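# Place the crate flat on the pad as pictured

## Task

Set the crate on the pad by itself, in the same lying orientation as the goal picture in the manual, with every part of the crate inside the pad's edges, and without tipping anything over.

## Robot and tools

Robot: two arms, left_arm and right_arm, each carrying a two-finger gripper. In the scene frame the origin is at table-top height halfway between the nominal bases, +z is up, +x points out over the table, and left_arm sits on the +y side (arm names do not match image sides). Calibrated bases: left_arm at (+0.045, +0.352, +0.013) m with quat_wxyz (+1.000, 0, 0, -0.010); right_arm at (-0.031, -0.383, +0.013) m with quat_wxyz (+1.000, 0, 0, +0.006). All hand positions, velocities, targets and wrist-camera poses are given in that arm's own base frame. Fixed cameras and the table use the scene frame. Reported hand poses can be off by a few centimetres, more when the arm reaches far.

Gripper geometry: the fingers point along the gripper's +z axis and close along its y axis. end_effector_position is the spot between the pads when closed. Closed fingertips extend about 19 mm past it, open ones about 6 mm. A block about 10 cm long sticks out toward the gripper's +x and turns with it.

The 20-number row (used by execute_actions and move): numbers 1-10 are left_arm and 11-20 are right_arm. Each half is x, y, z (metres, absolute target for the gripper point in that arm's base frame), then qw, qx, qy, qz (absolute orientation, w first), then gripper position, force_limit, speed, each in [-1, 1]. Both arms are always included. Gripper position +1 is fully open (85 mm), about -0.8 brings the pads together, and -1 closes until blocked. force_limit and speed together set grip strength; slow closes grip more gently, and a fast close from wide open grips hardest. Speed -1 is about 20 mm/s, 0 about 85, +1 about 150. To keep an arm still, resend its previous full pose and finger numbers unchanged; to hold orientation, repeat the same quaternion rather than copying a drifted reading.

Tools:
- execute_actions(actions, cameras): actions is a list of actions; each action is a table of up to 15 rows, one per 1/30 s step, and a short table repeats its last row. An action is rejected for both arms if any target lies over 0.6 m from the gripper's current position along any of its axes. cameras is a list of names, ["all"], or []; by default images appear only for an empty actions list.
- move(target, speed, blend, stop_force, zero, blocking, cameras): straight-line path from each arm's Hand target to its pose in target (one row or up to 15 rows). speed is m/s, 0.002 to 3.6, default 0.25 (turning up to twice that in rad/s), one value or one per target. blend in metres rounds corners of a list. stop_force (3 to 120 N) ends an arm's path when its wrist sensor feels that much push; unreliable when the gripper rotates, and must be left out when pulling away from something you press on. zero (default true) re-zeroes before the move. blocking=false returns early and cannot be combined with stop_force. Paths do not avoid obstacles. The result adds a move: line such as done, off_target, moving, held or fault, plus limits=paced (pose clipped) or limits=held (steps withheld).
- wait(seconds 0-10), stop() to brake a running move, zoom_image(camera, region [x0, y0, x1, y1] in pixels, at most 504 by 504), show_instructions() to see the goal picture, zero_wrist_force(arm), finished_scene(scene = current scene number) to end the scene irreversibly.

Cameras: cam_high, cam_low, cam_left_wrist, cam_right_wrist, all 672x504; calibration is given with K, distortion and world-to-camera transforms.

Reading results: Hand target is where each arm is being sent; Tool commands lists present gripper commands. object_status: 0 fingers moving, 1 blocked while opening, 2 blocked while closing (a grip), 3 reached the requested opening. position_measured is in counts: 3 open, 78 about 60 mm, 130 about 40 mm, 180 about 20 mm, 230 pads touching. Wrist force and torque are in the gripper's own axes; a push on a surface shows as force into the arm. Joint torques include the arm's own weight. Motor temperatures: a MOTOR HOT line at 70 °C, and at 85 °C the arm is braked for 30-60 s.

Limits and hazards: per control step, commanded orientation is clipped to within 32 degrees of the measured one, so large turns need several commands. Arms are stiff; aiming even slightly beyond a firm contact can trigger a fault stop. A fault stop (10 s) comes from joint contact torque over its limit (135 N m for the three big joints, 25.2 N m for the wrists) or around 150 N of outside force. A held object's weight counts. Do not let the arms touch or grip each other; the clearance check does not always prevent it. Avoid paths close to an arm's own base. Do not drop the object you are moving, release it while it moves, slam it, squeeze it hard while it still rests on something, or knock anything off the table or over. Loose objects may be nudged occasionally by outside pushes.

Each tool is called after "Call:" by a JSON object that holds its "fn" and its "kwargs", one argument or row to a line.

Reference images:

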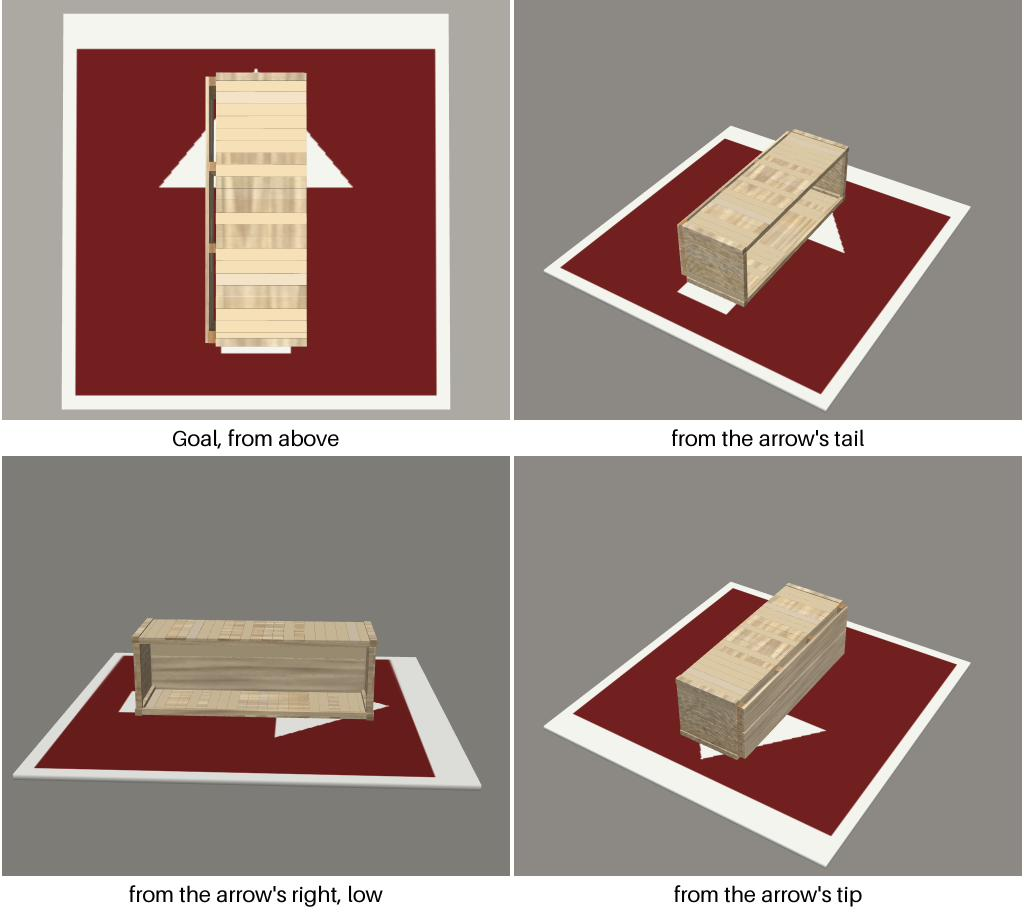

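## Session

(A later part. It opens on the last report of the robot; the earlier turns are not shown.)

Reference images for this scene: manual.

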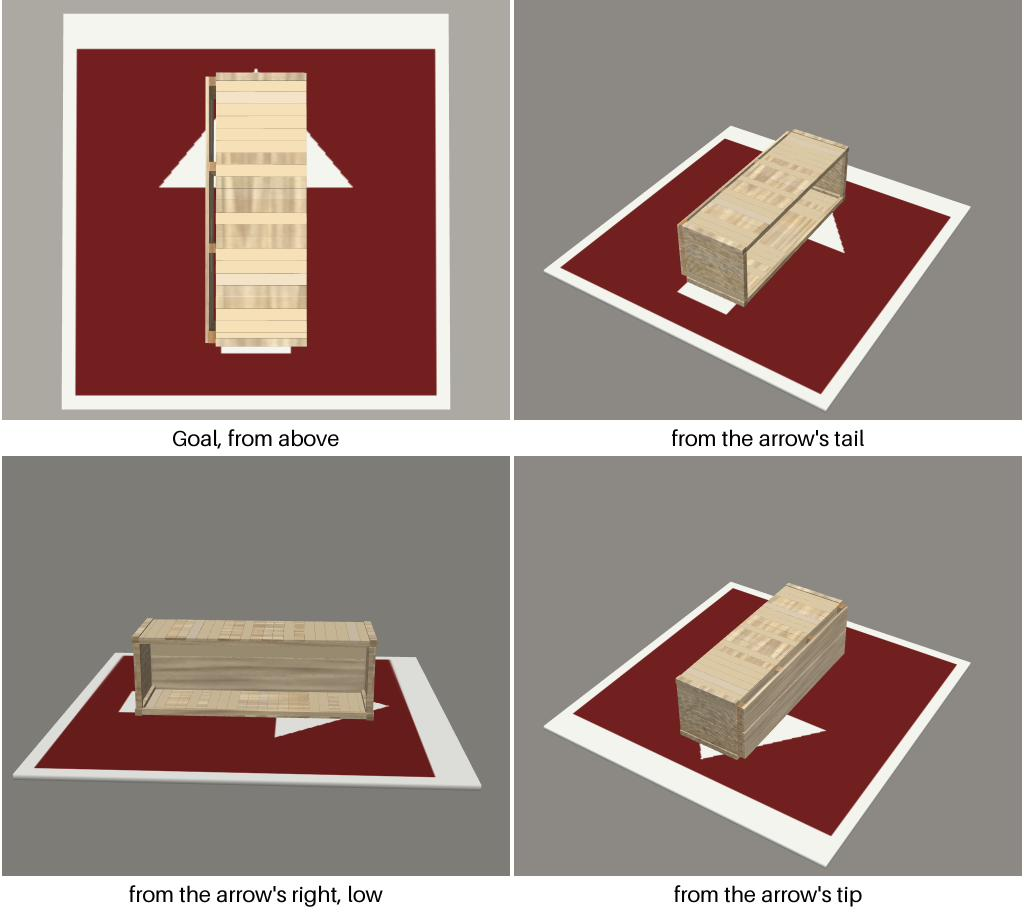

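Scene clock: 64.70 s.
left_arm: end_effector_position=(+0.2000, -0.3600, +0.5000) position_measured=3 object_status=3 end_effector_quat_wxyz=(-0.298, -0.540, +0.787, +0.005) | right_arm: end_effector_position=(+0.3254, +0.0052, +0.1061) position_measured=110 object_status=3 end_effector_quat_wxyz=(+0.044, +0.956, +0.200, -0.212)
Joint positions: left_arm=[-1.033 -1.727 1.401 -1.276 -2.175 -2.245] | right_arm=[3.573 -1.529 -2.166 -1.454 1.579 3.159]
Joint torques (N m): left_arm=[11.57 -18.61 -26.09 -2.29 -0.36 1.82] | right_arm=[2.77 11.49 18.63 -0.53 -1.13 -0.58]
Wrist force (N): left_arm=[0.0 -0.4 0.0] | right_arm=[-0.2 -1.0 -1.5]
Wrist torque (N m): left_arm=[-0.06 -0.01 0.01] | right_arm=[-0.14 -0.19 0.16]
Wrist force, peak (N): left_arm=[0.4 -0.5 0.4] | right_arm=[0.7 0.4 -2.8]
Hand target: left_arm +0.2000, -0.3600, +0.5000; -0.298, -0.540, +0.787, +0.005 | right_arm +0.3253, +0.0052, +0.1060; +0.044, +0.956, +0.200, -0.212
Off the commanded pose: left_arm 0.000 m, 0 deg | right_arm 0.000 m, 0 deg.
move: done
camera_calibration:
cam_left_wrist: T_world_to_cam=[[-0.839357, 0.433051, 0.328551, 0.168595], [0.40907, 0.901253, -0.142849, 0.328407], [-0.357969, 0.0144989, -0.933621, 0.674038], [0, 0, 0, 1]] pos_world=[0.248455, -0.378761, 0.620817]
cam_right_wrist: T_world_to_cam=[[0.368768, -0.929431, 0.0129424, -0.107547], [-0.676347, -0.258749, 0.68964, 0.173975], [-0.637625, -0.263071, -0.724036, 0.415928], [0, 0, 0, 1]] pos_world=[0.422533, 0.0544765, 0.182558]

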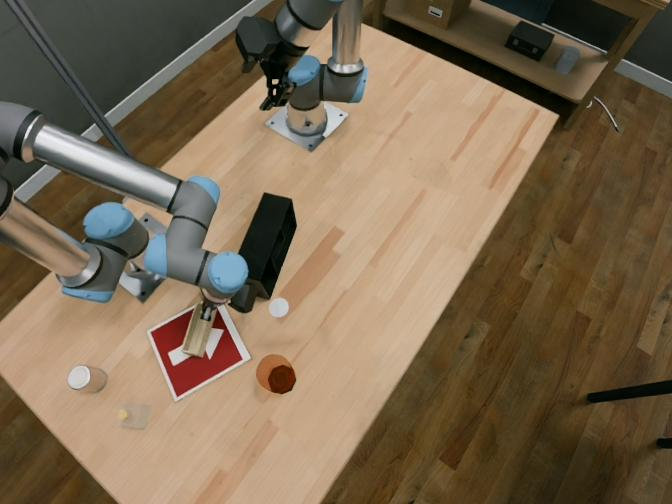

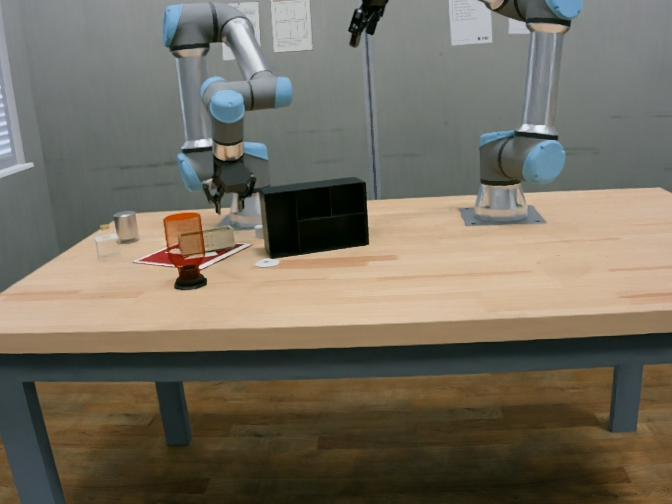

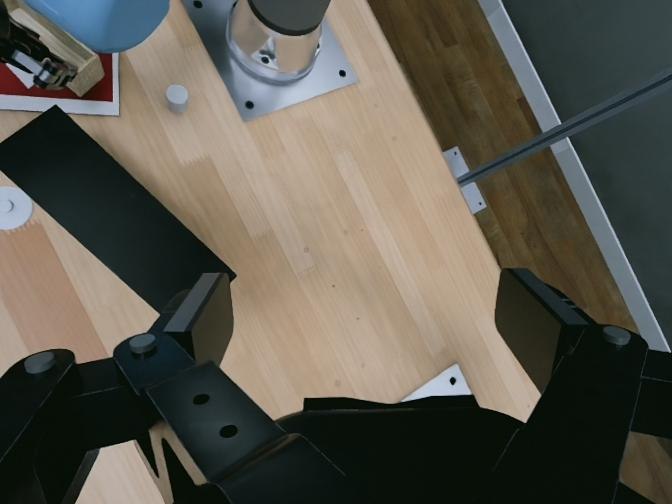

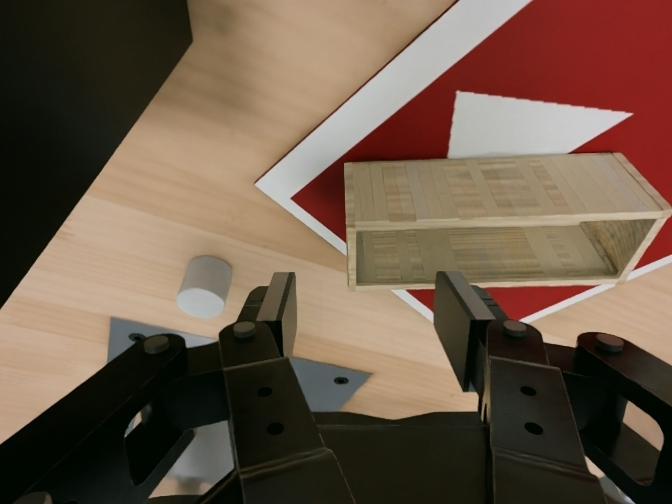

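Call:
{"fn": "move", "kwargs": {
  "target": [
    [0.20,-0.36,0.50,-0.298,-0.540,0.787,0.005,1,1,1,0.3028,-0.0046,0.0535,0.0443,0.9557,0.1997,-0.2118,0.15,-0.6,0]
  ],
  "speed": 0.06,
  "stop_force": 5,
  "cameras": ["cam_right_wrist"]
}}

Call:
{"fn": "zoom_image", "kwargs": {
  "camera": "cam_right_wrist",
  "region": [250, 180, 510, 420]
}}

Scene clock: 67.50 s.
left_arm: end_effector_position=(+0.2000, -0.3600, +0.5000) position_measured=3 object_status=3 end_effector_quat_wxyz=(-0.298, -0.540, +0.787, +0.005) | right_arm: end_effector_position=(+0.3028, -0.0046, +0.0535) position_measured=110 object_status=3 end_effector_quat_wxyz=(+0.044, +0.956, +0.200, -0.212)
Joint positions: left_arm=[-1.033 -1.727 1.401 -1.276 -2.175 -2.245] | right_arm=[3.574 -1.563 -2.3 -1.286 1.579 3.16]
Joint torques (N m): left_arm=[10.85 -18.65 -25.74 -2.26 -0.41 1.81] | right_arm=[2.62 27.38 25.64 1.35 0.93 0.95]
Wrist force (N): left_arm=[0.4 -0.4 0.2] | right_arm=[-0.3 -1.3 -1.4]
Wrist torque (N m): left_arm=[-0.06 -0.09 0.01] | right_arm=[-0.22 -0.20 -0.03]
Wrist force, peak (N): left_arm=[0.5 -0.6 -0.1] | right_arm=[-0.1 -0.8 -2.4]
Hand target: left_arm +0.2000, -0.3600, +0.5000; -0.298, -0.540, +0.787, +0.005 | right_arm +0.3028, -0.0046, +0.0535; +0.044, +0.956, +0.200, -0.212
Off the commanded pose: left_arm 0.000 m, 0 deg | right_arm 0.000 m, 0 deg.
move: done
camera_calibration:
cam_right_wrist: T_world_to_cam=[[0.368771, -0.92943, 0.0129689, -0.107683], [-0.676162, -0.258656, 0.689857, 0.192391], [-0.637819, -0.263168, -0.72383, 0.360973], [0, 0, 0, 1]] pos_world=[0.400033, 0.0446762, 0.129957]
Images, in order (width x height): cam_right_wrist 672x504.

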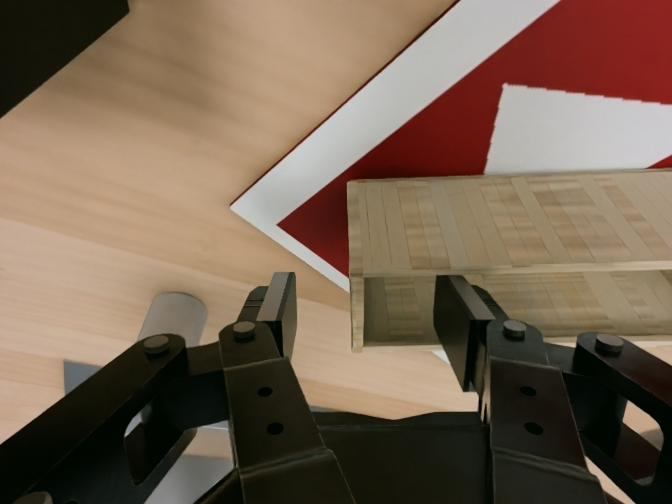

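Scaled by 1.938 from the camera's 672x504 image, which has a finer 960x720 frame.

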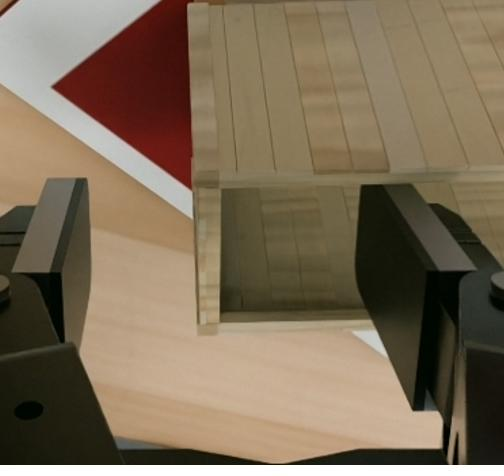

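Call:
{"fn": "move", "kwargs": {
  "target": [
    [0.20,-0.36,0.50,-0.298,-0.540,0.787,0.005,1,1,1,0.2934,-0.0061,0.0340,0.0443,0.9557,0.1997,-0.2118,0.15,-0.6,0]
  ],
  "speed": 0.03,
  "stop_force": 4,
  "cameras": ["cam_right_wrist"]
}}

Call:
{"fn": "zoom_image", "kwargs": {
  "camera": "cam_right_wrist",
  "region": [250, 220, 510, 460]
}}

Scene clock: 70.20 s.
left_arm: end_effector_position=(+0.2000, -0.3600, +0.5000) position_measured=3 object_status=3 end_effector_quat_wxyz=(-0.298, -0.540, +0.787, +0.005) | right_arm: end_effector_position=(+0.2934, -0.0061, +0.0340) position_measured=110 object_status=3 end_effector_quat_wxyz=(+0.044, +0.956, +0.200, -0.212)
Joint positions: left_arm=[-1.033 -1.727 1.401 -1.276 -2.175 -2.245] | right_arm=[3.581 -1.582 -2.349 -1.217 1.582 3.166]
Joint torques (N m): left_arm=[11.37 -18.46 -26.21 -2.22 -0.31 1.75] | right_arm=[-3.34 26.55 24.75 -0.41 -0.95 -1.17]
Wrist force (N): left_arm=[0.2 -0.5 0.0] | right_arm=[-0.3 -1.4 -1.2]
Wrist torque (N m): left_arm=[-0.08 -0.05 0.01] | right_arm=[-0.25 -0.22 -0.05]
Wrist force, peak (N): left_arm=[0.6 -0.6 -0.1] | right_arm=[-0.3 -1.3 -2.0]
Hand target: left_arm +0.2000, -0.3600, +0.5000; -0.298, -0.540, +0.787, +0.005 | right_arm +0.2934, -0.0061, +0.0340; +0.044, +0.956, +0.200, -0.212
Off the commanded pose: left_arm 0.000 m, 0 deg | right_arm 0.000 m, 0 deg.
move: done
camera_calibration:
cam_right_wrist: T_world_to_cam=[[0.368745, -0.92944, 0.0129966, -0.10535], [-0.676177, -0.258619, 0.689856, 0.199104], [-0.637818, -0.263169, -0.72383, 0.340468], [0, 0, 0, 1]] pos_world=[0.390633, 0.043176, 0.110457]
Images, in order (width x height): cam_right_wrist 672x504.

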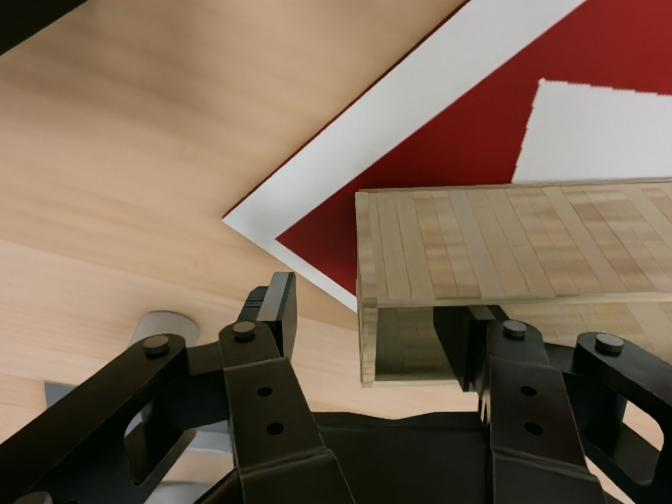

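Scaled by 1.938 from the camera's 672x504 image, which has a finer 960x720 frame.

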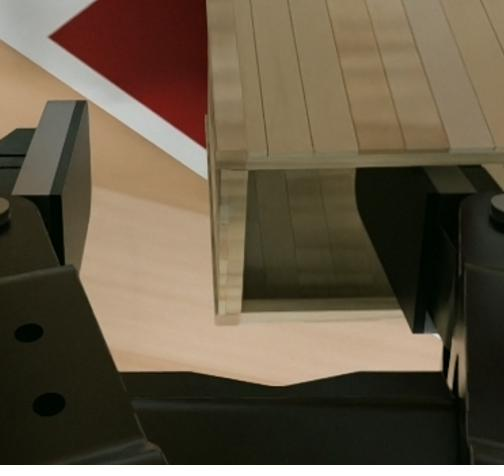

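Call:
{"fn": "move", "kwargs": {
  "target": [
    [0.20,-0.36,0.50,-0.298,-0.540,0.787,0.005,1,1,1,0.2934,-0.0061,0.0340,0.0443,0.9557,0.1997,-0.2118,-1,-0.8,-1]
  ],
  "cameras": ["cam_right_wrist"]
}}

Call:
{"fn": "wait", "kwargs": {
  "seconds": 0.6,
  "cameras": ["cam_right_wrist","cam_high"]
}}

Scene clock: 73.00 s.
left_arm: end_effector_position=(+0.2000, -0.3600, +0.5000) position_measured=3 object_status=3 end_effector_quat_wxyz=(-0.298, -0.540, +0.787, +0.005) | right_arm: end_effector_position=(+0.2934, -0.0061, +0.0340) position_measured=220 object_status=0 end_effector_quat_wxyz=(+0.044, +0.956, +0.200, -0.212)
Joint positions: left_arm=[-1.033 -1.727 1.401 -1.276 -2.175 -2.245] | right_arm=[3.581 -1.582 -2.349 -1.217 1.582 3.166]
Joint torques (N m): left_arm=[10.4 -17.61 -25.9 -2.49 -0.59 1.76] | right_arm=[-3.38 26.57 24.09 -0.06 -1.41 -1.11]
Wrist force (N): left_arm=[0.2 -0.3 0.1] | right_arm=[-0.4 -1.4 -0.8]
Wrist torque (N m): left_arm=[-0.04 -0.05 0.01] | right_arm=[-0.23 -0.19 -0.06]
Wrist force, peak (N): left_arm=[0.5 -0.7 -0.2] | right_arm=[-0.4 -1.5 -1.6]
Hand target: left_arm +0.2000, -0.3600, +0.5000; -0.298, -0.540, +0.787, +0.005 | right_arm +0.2934, -0.0061, +0.0340; +0.044, +0.956, +0.200, -0.212
Off the commanded pose: left_arm 0.000 m, 0 deg | right_arm 0.000 m, 0 deg.
move: done
camera_calibration:
cam_right_wrist: T_world_to_cam=[[0.368745, -0.92944, 0.0129966, -0.10535], [-0.676177, -0.258619, 0.689856, 0.199104], [-0.637818, -0.263169, -0.72383, 0.340468], [0, 0, 0, 1]] pos_world=[0.390633, 0.043176, 0.110457]
Images, in order (width x height): cam_right_wrist 672x504.

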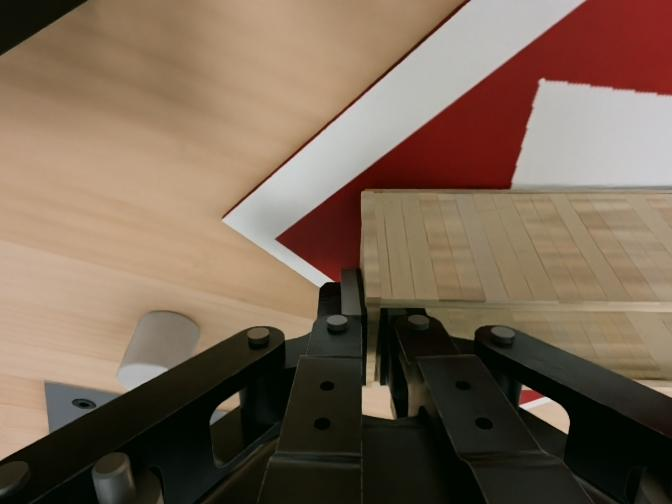

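Scene clock: 73.60 s.
left_arm: end_effector_position=(+0.2000, -0.3600, +0.5000) position_measured=3 object_status=3 end_effector_quat_wxyz=(-0.298, -0.540, +0.787, +0.005) | right_arm: end_effector_position=(+0.2934, -0.0061, +0.0340) position_measured=220 object_status=2 end_effector_quat_wxyz=(+0.044, +0.956, +0.200, -0.212)
Joint positions: left_arm=[-1.033 -1.727 1.401 -1.276 -2.175 -2.245] | right_arm=[3.581 -1.582 -2.349 -1.217 1.582 3.166]
Joint torques (N m): left_arm=[10.58 -17.41 -25.26 -2.4 -0.53 1.66] | right_arm=[-3.11 26.43 22.78 0.6 -1.47 -1.29]
Wrist force (N): left_arm=[0.2 -0.5 0.0] | right_arm=[-0.4 -1.2 -0.9]
Wrist torque (N m): left_arm=[-0.08 -0.06 0.01] | right_arm=[-0.19 -0.19 -0.07]
Wrist force, peak (N): left_arm=[0.5 -0.3 -0.2] | right_arm=[-0.3 -1.4 -1.2]
Hand target: left_arm +0.2000, -0.3600, +0.5000; -0.298, -0.540, +0.787, +0.005 | right_arm +0.2934, -0.0061, +0.0340; +0.044, +0.956, +0.200, -0.212
Tool commands: left_gripper/position=+1.0 left_gripper/force_limit=+1.0 left_gripper/speed=+1.0 right_gripper/position=-1.0 right_gripper/force_limit=-0.8 right_gripper/speed=-1.0
Off the commanded pose: left_arm 0.000 m, 0 deg | right_arm 0.000 m, 0 deg.
wait: 0.60 s; at rest by 0.17 s
camera_calibration:
cam_right_wrist: T_world_to_cam=[[0.368745, -0.92944, 0.0129966, -0.10535], [-0.676177, -0.258619, 0.689856, 0.199104], [-0.637818, -0.263169, -0.72383, 0.340468], [0, 0, 0, 1]] pos_world=[0.390633, 0.043176, 0.110457]
Images, in order (width x height): cam_high 672x504, cam_right_wrist 672x504.

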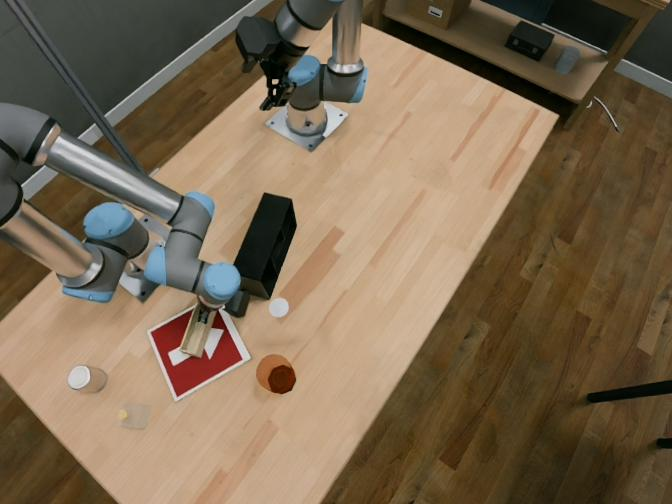

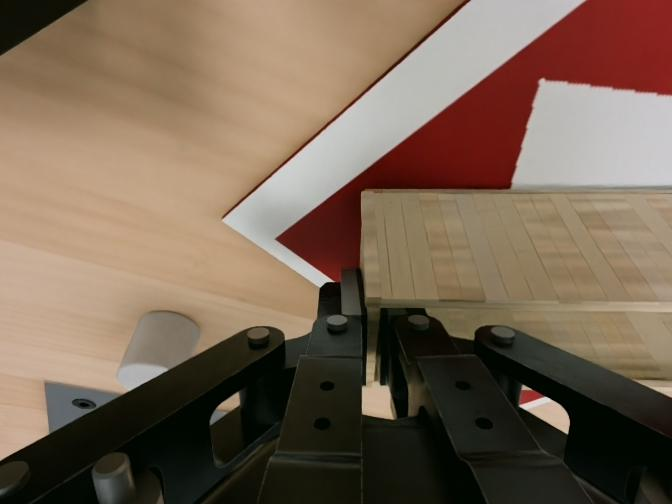

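Call:
{"fn": "move", "kwargs": {
  "target": [
    [0.20,-0.36,0.50,-0.298,-0.540,0.787,0.005,1,1,1,0.2934,-0.0061,0.14,0.0443,0.9557,0.1997,-0.2118,-1,-0.8,-1],
    [0.20,-0.36,0.50,-0.298,-0.540,0.787,0.005,1,1,1,0.32,-0.05,0.20,0.0436,0.8627,0.4981,-0.0755,-1,-0.8,-1]
  ],
  "speed": [0.08,0.2],
  "blend": [0.02,0],
  "cameras": ["all"]
}}

Scene clock: 79.50 s.
left_arm: end_effector_position=(+0.2000, -0.3600, +0.5000) position_measured=3 object_status=3 end_effector_quat_wxyz=(-0.298, -0.540, +0.787, +0.005) | right_arm: end_effector_position=(+0.3200, -0.0500, +0.2000) position_measured=220 object_status=2 end_effector_quat_wxyz=(+0.044, +0.863, +0.498, -0.075)
Joint positions: left_arm=[-1.033 -1.727 1.401 -1.276 -2.175 -2.245] | right_arm=[3.508 -1.17 -2.196 -1.483 1.461 2.469]
Joint torques (N m): left_arm=[10.19 -16.54 -26.33 -2.54 -0.48 1.77] | right_arm=[6.09 -0.72 24.03 0.32 1.15 -1.1]
Wrist force (N): left_arm=[0.2 -0.5 0.3] | right_arm=[-0.6 -0.2 -0.6]
Wrist torque (N m): left_arm=[-0.08 -0.06 0.01] | right_arm=[-0.02 -0.04 -0.03]
Wrist force, peak (N): left_arm=[0.4 -0.8 0.1] | right_arm=[-0.3 -1.6 -1.5]
Hand target: left_arm +0.2000, -0.3600, +0.5000; -0.298, -0.540, +0.787, +0.005 | right_arm +0.3200, -0.0500, +0.2000; +0.044, +0.863, +0.498, -0.076
Off the commanded pose: left_arm 0.000 m, 0 deg | right_arm 0.000 m, 0 deg.
move: done
camera_calibration:
cam_left_wrist: T_world_to_cam=[[-0.839357, 0.433051, 0.328551, 0.168595], [0.40907, 0.901253, -0.142849, 0.328407], [-0.357969, 0.0144989, -0.933621, 0.674038], [0, 0, 0, 1]] pos_world=[0.248455, -0.378761, 0.620817]
cam_right_wrist: T_world_to_cam=[[0.84708, -0.531453, 0.00371439, -0.289395], [-0.467936, -0.742491, 0.479316, 0.0424658], [-0.251976, -0.407757, -0.877635, 0.366131], [0, 0, 0, 1]] pos_world=[0.357268, 0.0270231, 0.30205]

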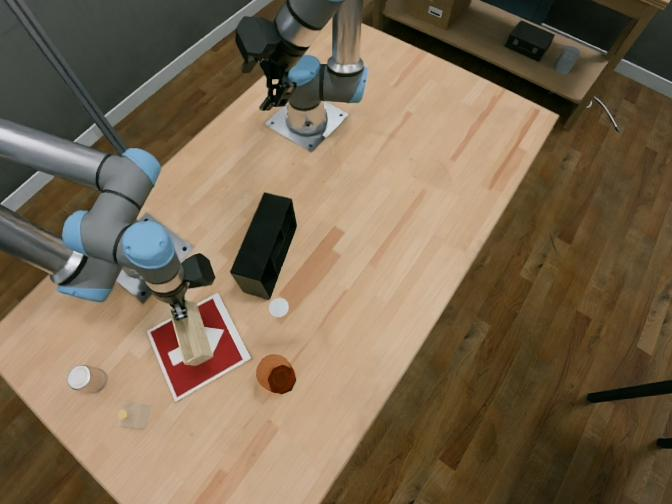

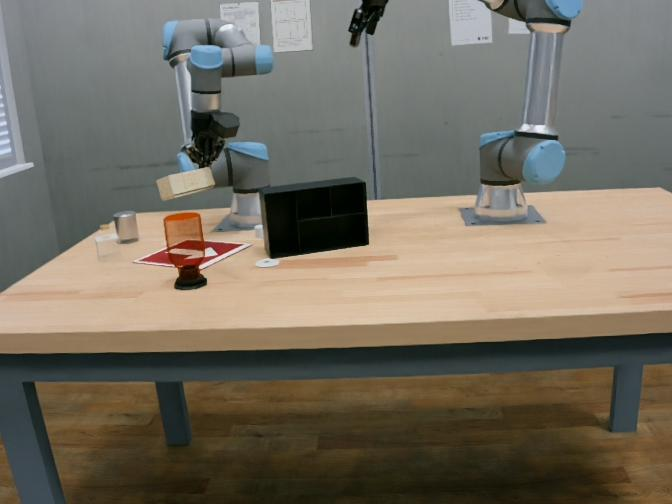

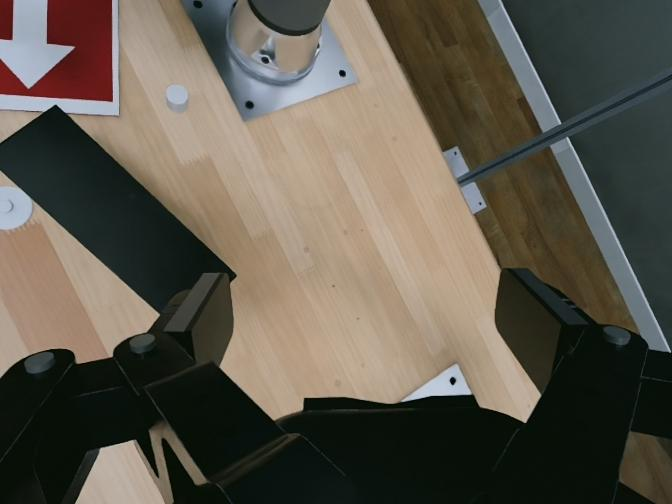

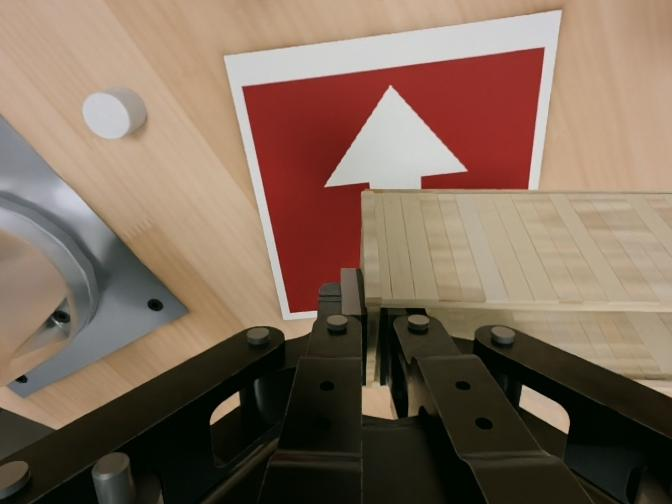

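Call:
{"fn": "move", "kwargs": {
  "target": [
    [0.20,-0.36,0.50,-0.298,-0.540,0.787,0.005,1,1,1,0.35,-0.12,0.22,-0.1773,0.5600,0.7998,0.1241,-1,-0.8,-1],
    [0.20,-0.36,0.50,-0.298,-0.540,0.787,0.005,1,1,1,0.345,-0.15,0.17,-0.3822,0.3124,0.8584,0.1391,-1,-0.8,-1],
    [0.20,-0.36,0.50,-0.298,-0.540,0.787,0.005,1,1,1,0.3223,-0.1765,0.10,-0.5239,0.1868,0.8224,0.1190,-1,-0.8,-1]
  ],
  "speed": 0.2,
  "blend": [0.03,0.03,0],
  "cameras": ["all"]
}}

Scene clock: 85.53 s.
left_arm: end_effector_position=(+0.2000, -0.3600, +0.5000) position_measured=3 object_status=3 end_effector_quat_wxyz=(-0.298, -0.540, +0.787, +0.005) | right_arm: end_effector_position=(+0.3224, -0.1765, +0.1000) position_measured=220 object_status=2 end_effector_quat_wxyz=(-0.524, +0.187, +0.822, +0.119)
Joint positions: left_arm=[-1.033 -1.727 1.401 -1.276 -2.175 -2.245] | right_arm=[2.886 -2.12 -1.636 -2.083 1.744 0.081]
Joint torques (N m): left_arm=[9.29 -16.65 -26.02 -2.61 -0.66 1.83] | right_arm=[-4.33 39.85 7.52 1.48 1.25 1.01]
Wrist force (N): left_arm=[0.6 -0.4 -0.1] | right_arm=[-1.8 1.3 0.9]
Wrist torque (N m): left_arm=[-0.06 -0.12 0.01] | right_arm=[0.27 0.35 -0.15]
Wrist force, peak (N): left_arm=[0.5 -0.6 -0.4] | right_arm=[-3.1 1.3 1.9]
Hand target: left_arm +0.2000, -0.3600, +0.5000; -0.298, -0.540, +0.787, +0.005 | right_arm +0.3223, -0.1765, +0.1000; -0.524, +0.187, +0.822, +0.119
Off the commanded pose: left_arm 0.000 m, 0 deg | right_arm 0.000 m, 0 deg.
move: done
camera_calibration:
cam_left_wrist: T_world_to_cam=[[-0.839357, 0.433051, 0.328551, 0.168595], [0.40907, 0.901253, -0.142849, 0.328407], [-0.357969, 0.0144989, -0.933621, 0.674038], [0, 0, 0, 1]] pos_world=[0.248455, -0.378761, 0.620817]
cam_right_wrist: T_world_to_cam=[[0.44329, 0.895721, -0.0343128, 0.0276246], [0.60782, -0.328502, -0.722939, -0.15586], [-0.658824, 0.299616, -0.690059, 0.464661], [0, 0, 0, 1]] pos_world=[0.388619, -0.215164, 0.208914]

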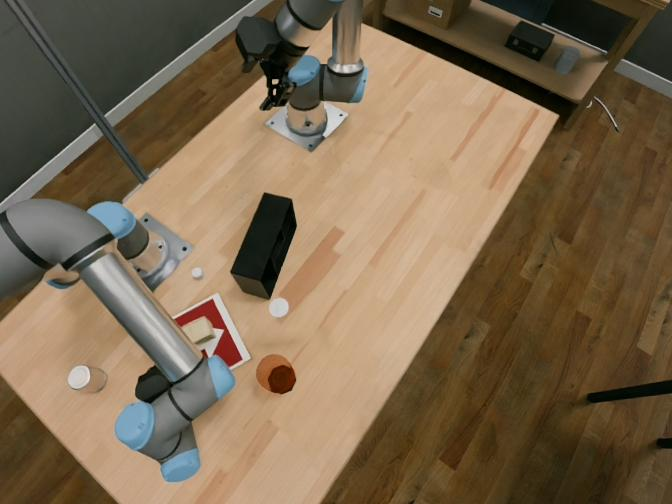

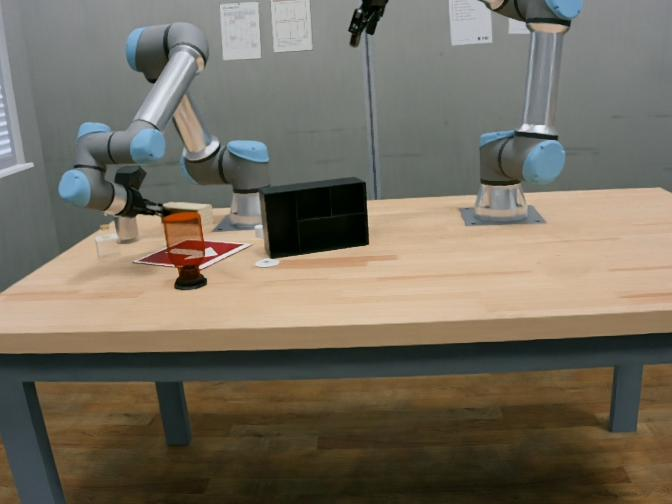

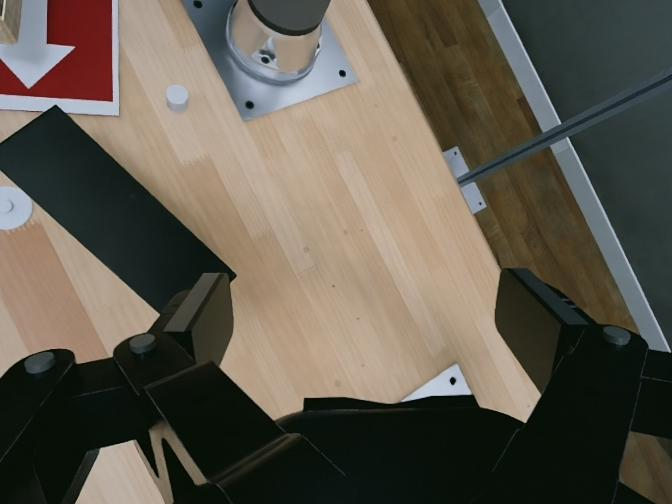

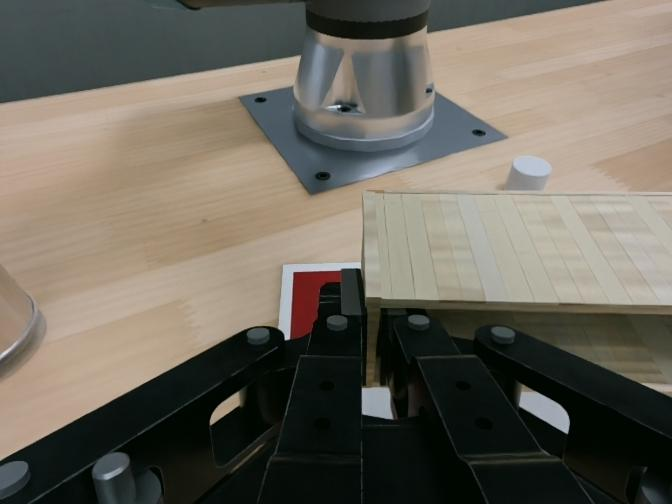

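Call:
{"fn": "move", "kwargs": {
  "target": [
    [0.20,-0.36,0.50,-0.298,-0.540,0.787,0.005,1,1,1,0.3223,-0.1765,0.028,-0.5239,0.1868,0.8224,0.1190,-1,-0.8,-1]
  ],
  "speed": 0.08,
  "stop_force": 8,
  "cameras": ["all"]
}}

Call:
{"fn": "zoom_image", "kwargs": {
  "camera": "cam_low",
  "region": [50, 100, 290, 300]
}}

Call:
{"fn": "zoom_image", "kwargs": {
  "camera": "cam_high",
  "region": [110, 280, 290, 430]
}}

Scene clock: 88.17 s.
left_arm: end_effector_position=(+0.2000, -0.3600, +0.5000) position_measured=3 object_status=3 end_effector_quat_wxyz=(-0.298, -0.540, +0.787, +0.005) | right_arm: end_effector_position=(+0.3223, -0.1765, +0.0280) position_measured=220 object_status=2 end_effector_quat_wxyz=(-0.524, +0.187, +0.822, +0.119)
Joint positions: left_arm=[-1.033 -1.727 1.401 -1.276 -2.175 -2.245] | right_arm=[2.886 -2.229 -1.679 -1.932 1.743 0.081]
Joint torques (N m): left_arm=[11.22 -16.74 -25.85 -2.81 -0.75 1.73] | right_arm=[-3.04 51.8 22.81 -1.35 -1.29 0.08]
Wrist force (N): left_arm=[0.4 -0.3 0.0] | right_arm=[-2.2 1.4 1.0]
Wrist torque (N m): left_arm=[-0.05 -0.09 0.01] | right_arm=[0.33 0.35 -0.12]
Wrist force, peak (N): left_arm=[0.6 -0.4 0.2] | right_arm=[-3.1 1.1 1.4]
Hand target: left_arm +0.2000, -0.3600, +0.5000; -0.298, -0.540, +0.787, +0.005 | right_arm +0.3223, -0.1765, +0.0280; -0.524, +0.187, +0.822, +0.119
Off the commanded pose: left_arm 0.000 m, 0 deg | right_arm 0.000 m, 0 deg.
move: done
camera_calibration:
cam_left_wrist: T_world_to_cam=[[-0.839357, 0.433051, 0.328551, 0.168595], [0.40907, 0.901253, -0.142849, 0.328407], [-0.357969, 0.0144989, -0.933621, 0.674038], [0, 0, 0, 1]] pos_world=[0.248455, -0.378761, 0.620817]
cam_right_wrist: T_world_to_cam=[[0.44334, 0.895697, -0.0343144, 0.0251703], [0.607645, -0.328466, -0.723103, -0.207825], [-0.658952, 0.299729, -0.689888, 0.414893], [0, 0, 0, 1]] pos_world=[0.38852, -0.215164, 0.136814]

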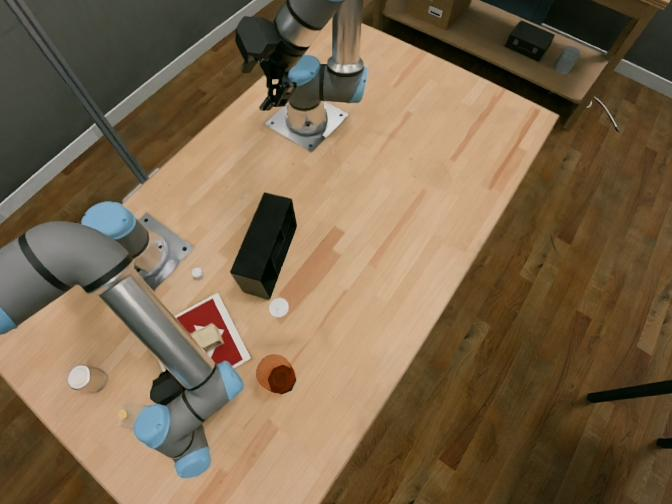

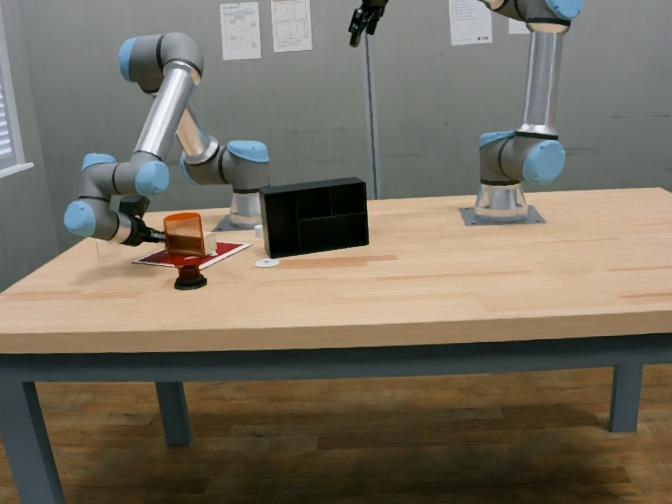

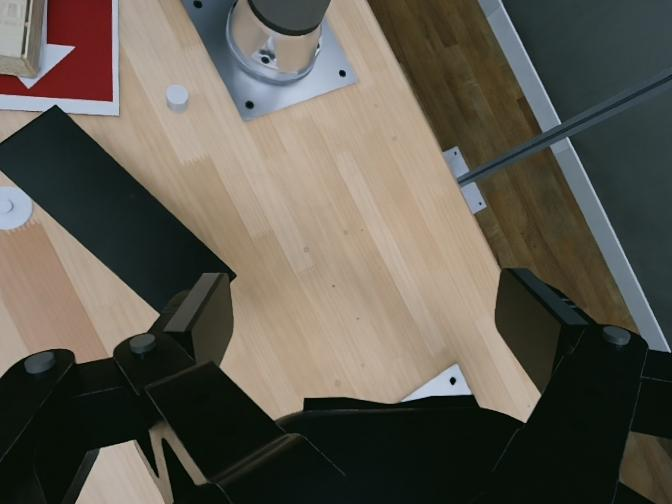

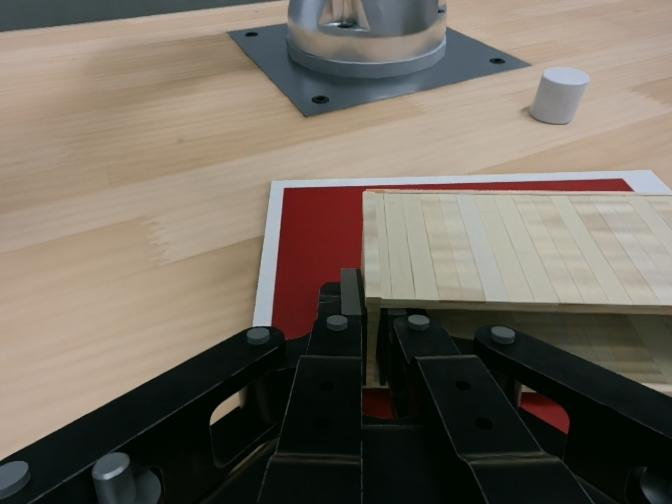

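Scaled by 2.100 from the camera's 672x504 image, which has a finer 960x720 frame.

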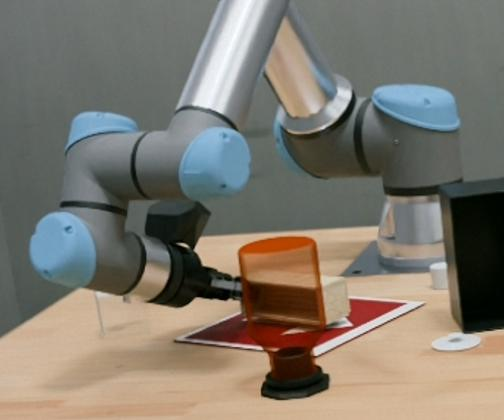

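Scaled by 2.800 from the camera's 672x504 image, which has a finer 960x720 frame.

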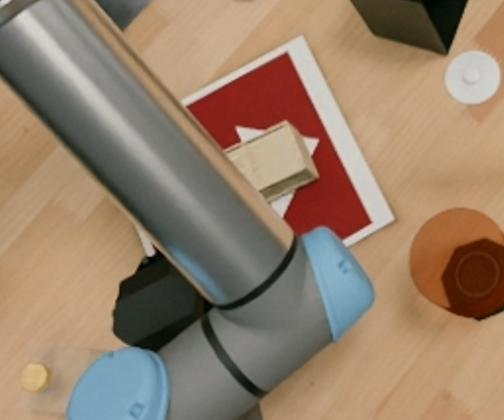

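Call:
{"fn": "move", "kwargs": {
  "target": [
    [0.20,-0.36,0.50,-0.298,-0.540,0.787,0.005,1,1,1,0.3223,-0.1765,0.010,-0.5239,0.1868,0.8224,0.1190,-1,-0.8,-1]
  ],
  "speed": 0.005,
  "stop_force": 3,
  "cameras": ["cam_right_wrist"]
}}

Call:
{"fn": "zoom_image", "kwargs": {
  "camera": "cam_right_wrist",
  "region": [250, 160, 672, 430]
}}

Scene clock: 91.47 s.
left_arm: end_effector_position=(+0.2000, -0.3600, +0.5000) position_measured=3 object_status=3 end_effector_quat_wxyz=(-0.298, -0.540, +0.787, +0.005) | right_arm: end_effector_position=(+0.3223, -0.1765, +0.0176) position_measured=220 object_status=2 end_effector_quat_wxyz=(-0.524, +0.187, +0.822, +0.119)
Joint positions: left_arm=[-1.033 -1.727 1.401 -1.276 -2.175 -2.245] | right_arm=[2.886 -2.246 -1.683 -1.911 1.743 0.081]
Joint torques (N m): left_arm=[9.59 -16.2 -26.51 -2.54 -0.81 1.6] | right_arm=[-1.27 50.86 19.23 -2.42 -0.97 1.62]
Wrist force (N): left_arm=[0.1 -0.4 0.1] | right_arm=[0.9 1.0 -1.0]
Wrist torque (N m): left_arm=[-0.05 -0.03 0.01] | right_arm=[0.29 0.28 -0.15]
Wrist force, peak (N): left_arm=[0.4 -0.6 0.4] | right_arm=[2.6 0.9 -2.3]
Hand target: left_arm +0.2000, -0.3600, +0.5000; -0.298, -0.540, +0.787, +0.005 | right_arm +0.3223, -0.1765, +0.0176; -0.524, +0.187, +0.822, +0.119
Off the commanded pose: left_arm 0.000 m, 0 deg | right_arm 0.008 m, 0 deg.
move: contact (right_arm)
camera_calibration:
cam_right_wrist: T_world_to_cam=[[0.44334, 0.895697, -0.0343144, 0.0248134], [0.607645, -0.328466, -0.723103, -0.215346], [-0.658952, 0.299729, -0.689888, 0.407718], [0, 0, 0, 1]] pos_world=[0.38852, -0.215164, 0.126414]
Images, in order (width x height): cam_right_wrist 672x504.

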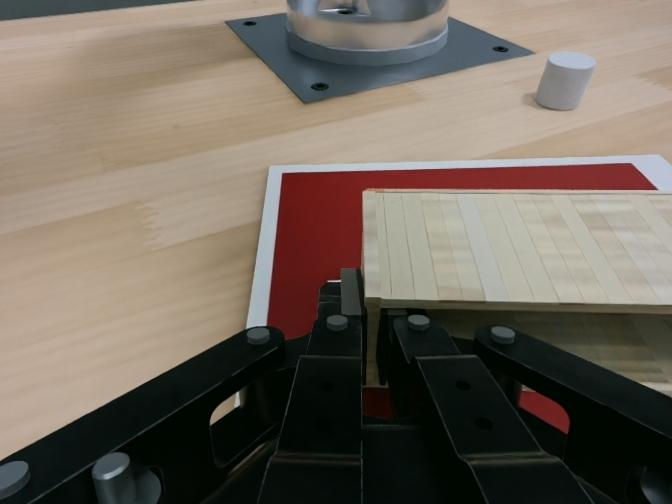

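Scaled by 1.194 from the camera's 672x504 image, which has a finer 960x720 frame.

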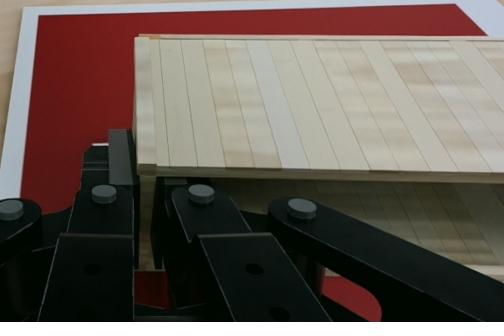

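Call:
{"fn": "move", "kwargs": {
  "target": [
    [0.20,-0.36,0.50,-0.298,-0.540,0.787,0.005,1,1,1,0.3223,-0.1765,0.0176,-0.5239,0.1868,0.8224,0.1190,-0.1,-0.8,-1]
  ],
  "speed": 0.05,
  "cameras": ["cam_right_wrist"]
}}

Call:
{"fn": "zoom_image", "kwargs": {
  "camera": "cam_right_wrist",
  "region": [250, 160, 672, 430]
}}

Scene clock: 93.70 s.
left_arm: end_effector_position=(+0.2000, -0.3600, +0.5000) position_measured=3 object_status=3 end_effector_quat_wxyz=(-0.298, -0.540, +0.787, +0.005) | right_arm: end_effector_position=(+0.3223, -0.1765, +0.0176) position_measured=141 object_status=0 end_effector_quat_wxyz=(-0.524, +0.187, +0.822, +0.119)
Joint positions: left_arm=[-1.033 -1.727 1.401 -1.276 -2.175 -2.245] | right_arm=[2.886 -2.246 -1.683 -1.911 1.743 0.081]
Joint torques (N m): left_arm=[10.66 -16.13 -26.75 -2.74 -1.06 1.67] | right_arm=[0.75 44.07 21.12 0.93 -0.12 1.57]
Wrist force (N): left_arm=[0.2 -0.2 0.0] | right_arm=[-1.7 0.9 0.8]
Wrist torque (N m): left_arm=[-0.04 -0.05 0.01] | right_arm=[0.25 0.33 -0.13]
Wrist force, peak (N): left_arm=[0.4 -0.6 0.1] | right_arm=[-1.9 1.3 1.0]
Hand target: left_arm +0.2000, -0.3600, +0.5000; -0.298, -0.540, +0.787, +0.005 | right_arm +0.3223, -0.1765, +0.0176; -0.524, +0.187, +0.822, +0.119
Off the commanded pose: left_arm 0.000 m, 0 deg | right_arm 0.000 m, 0 deg.
move: done
camera_calibration:
cam_right_wrist: T_world_to_cam=[[0.443372, 0.895682, -0.0342828, 0.0247936], [0.607732, -0.328508, -0.723011, -0.2154], [-0.65885, 0.299728, -0.689986, 0.407691], [0, 0, 0, 1]] pos_world=[0.388519, -0.215164, 0.126414]
Images, in order (width x height): cam_right_wrist 672x504.

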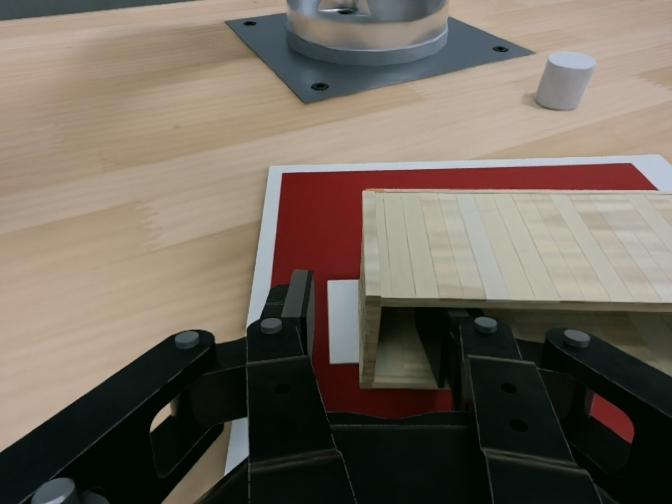

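Scaled by 1.194 from the camera's 672x504 image, which has a finer 960x720 frame.

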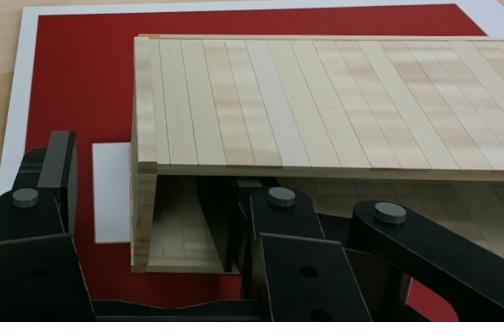

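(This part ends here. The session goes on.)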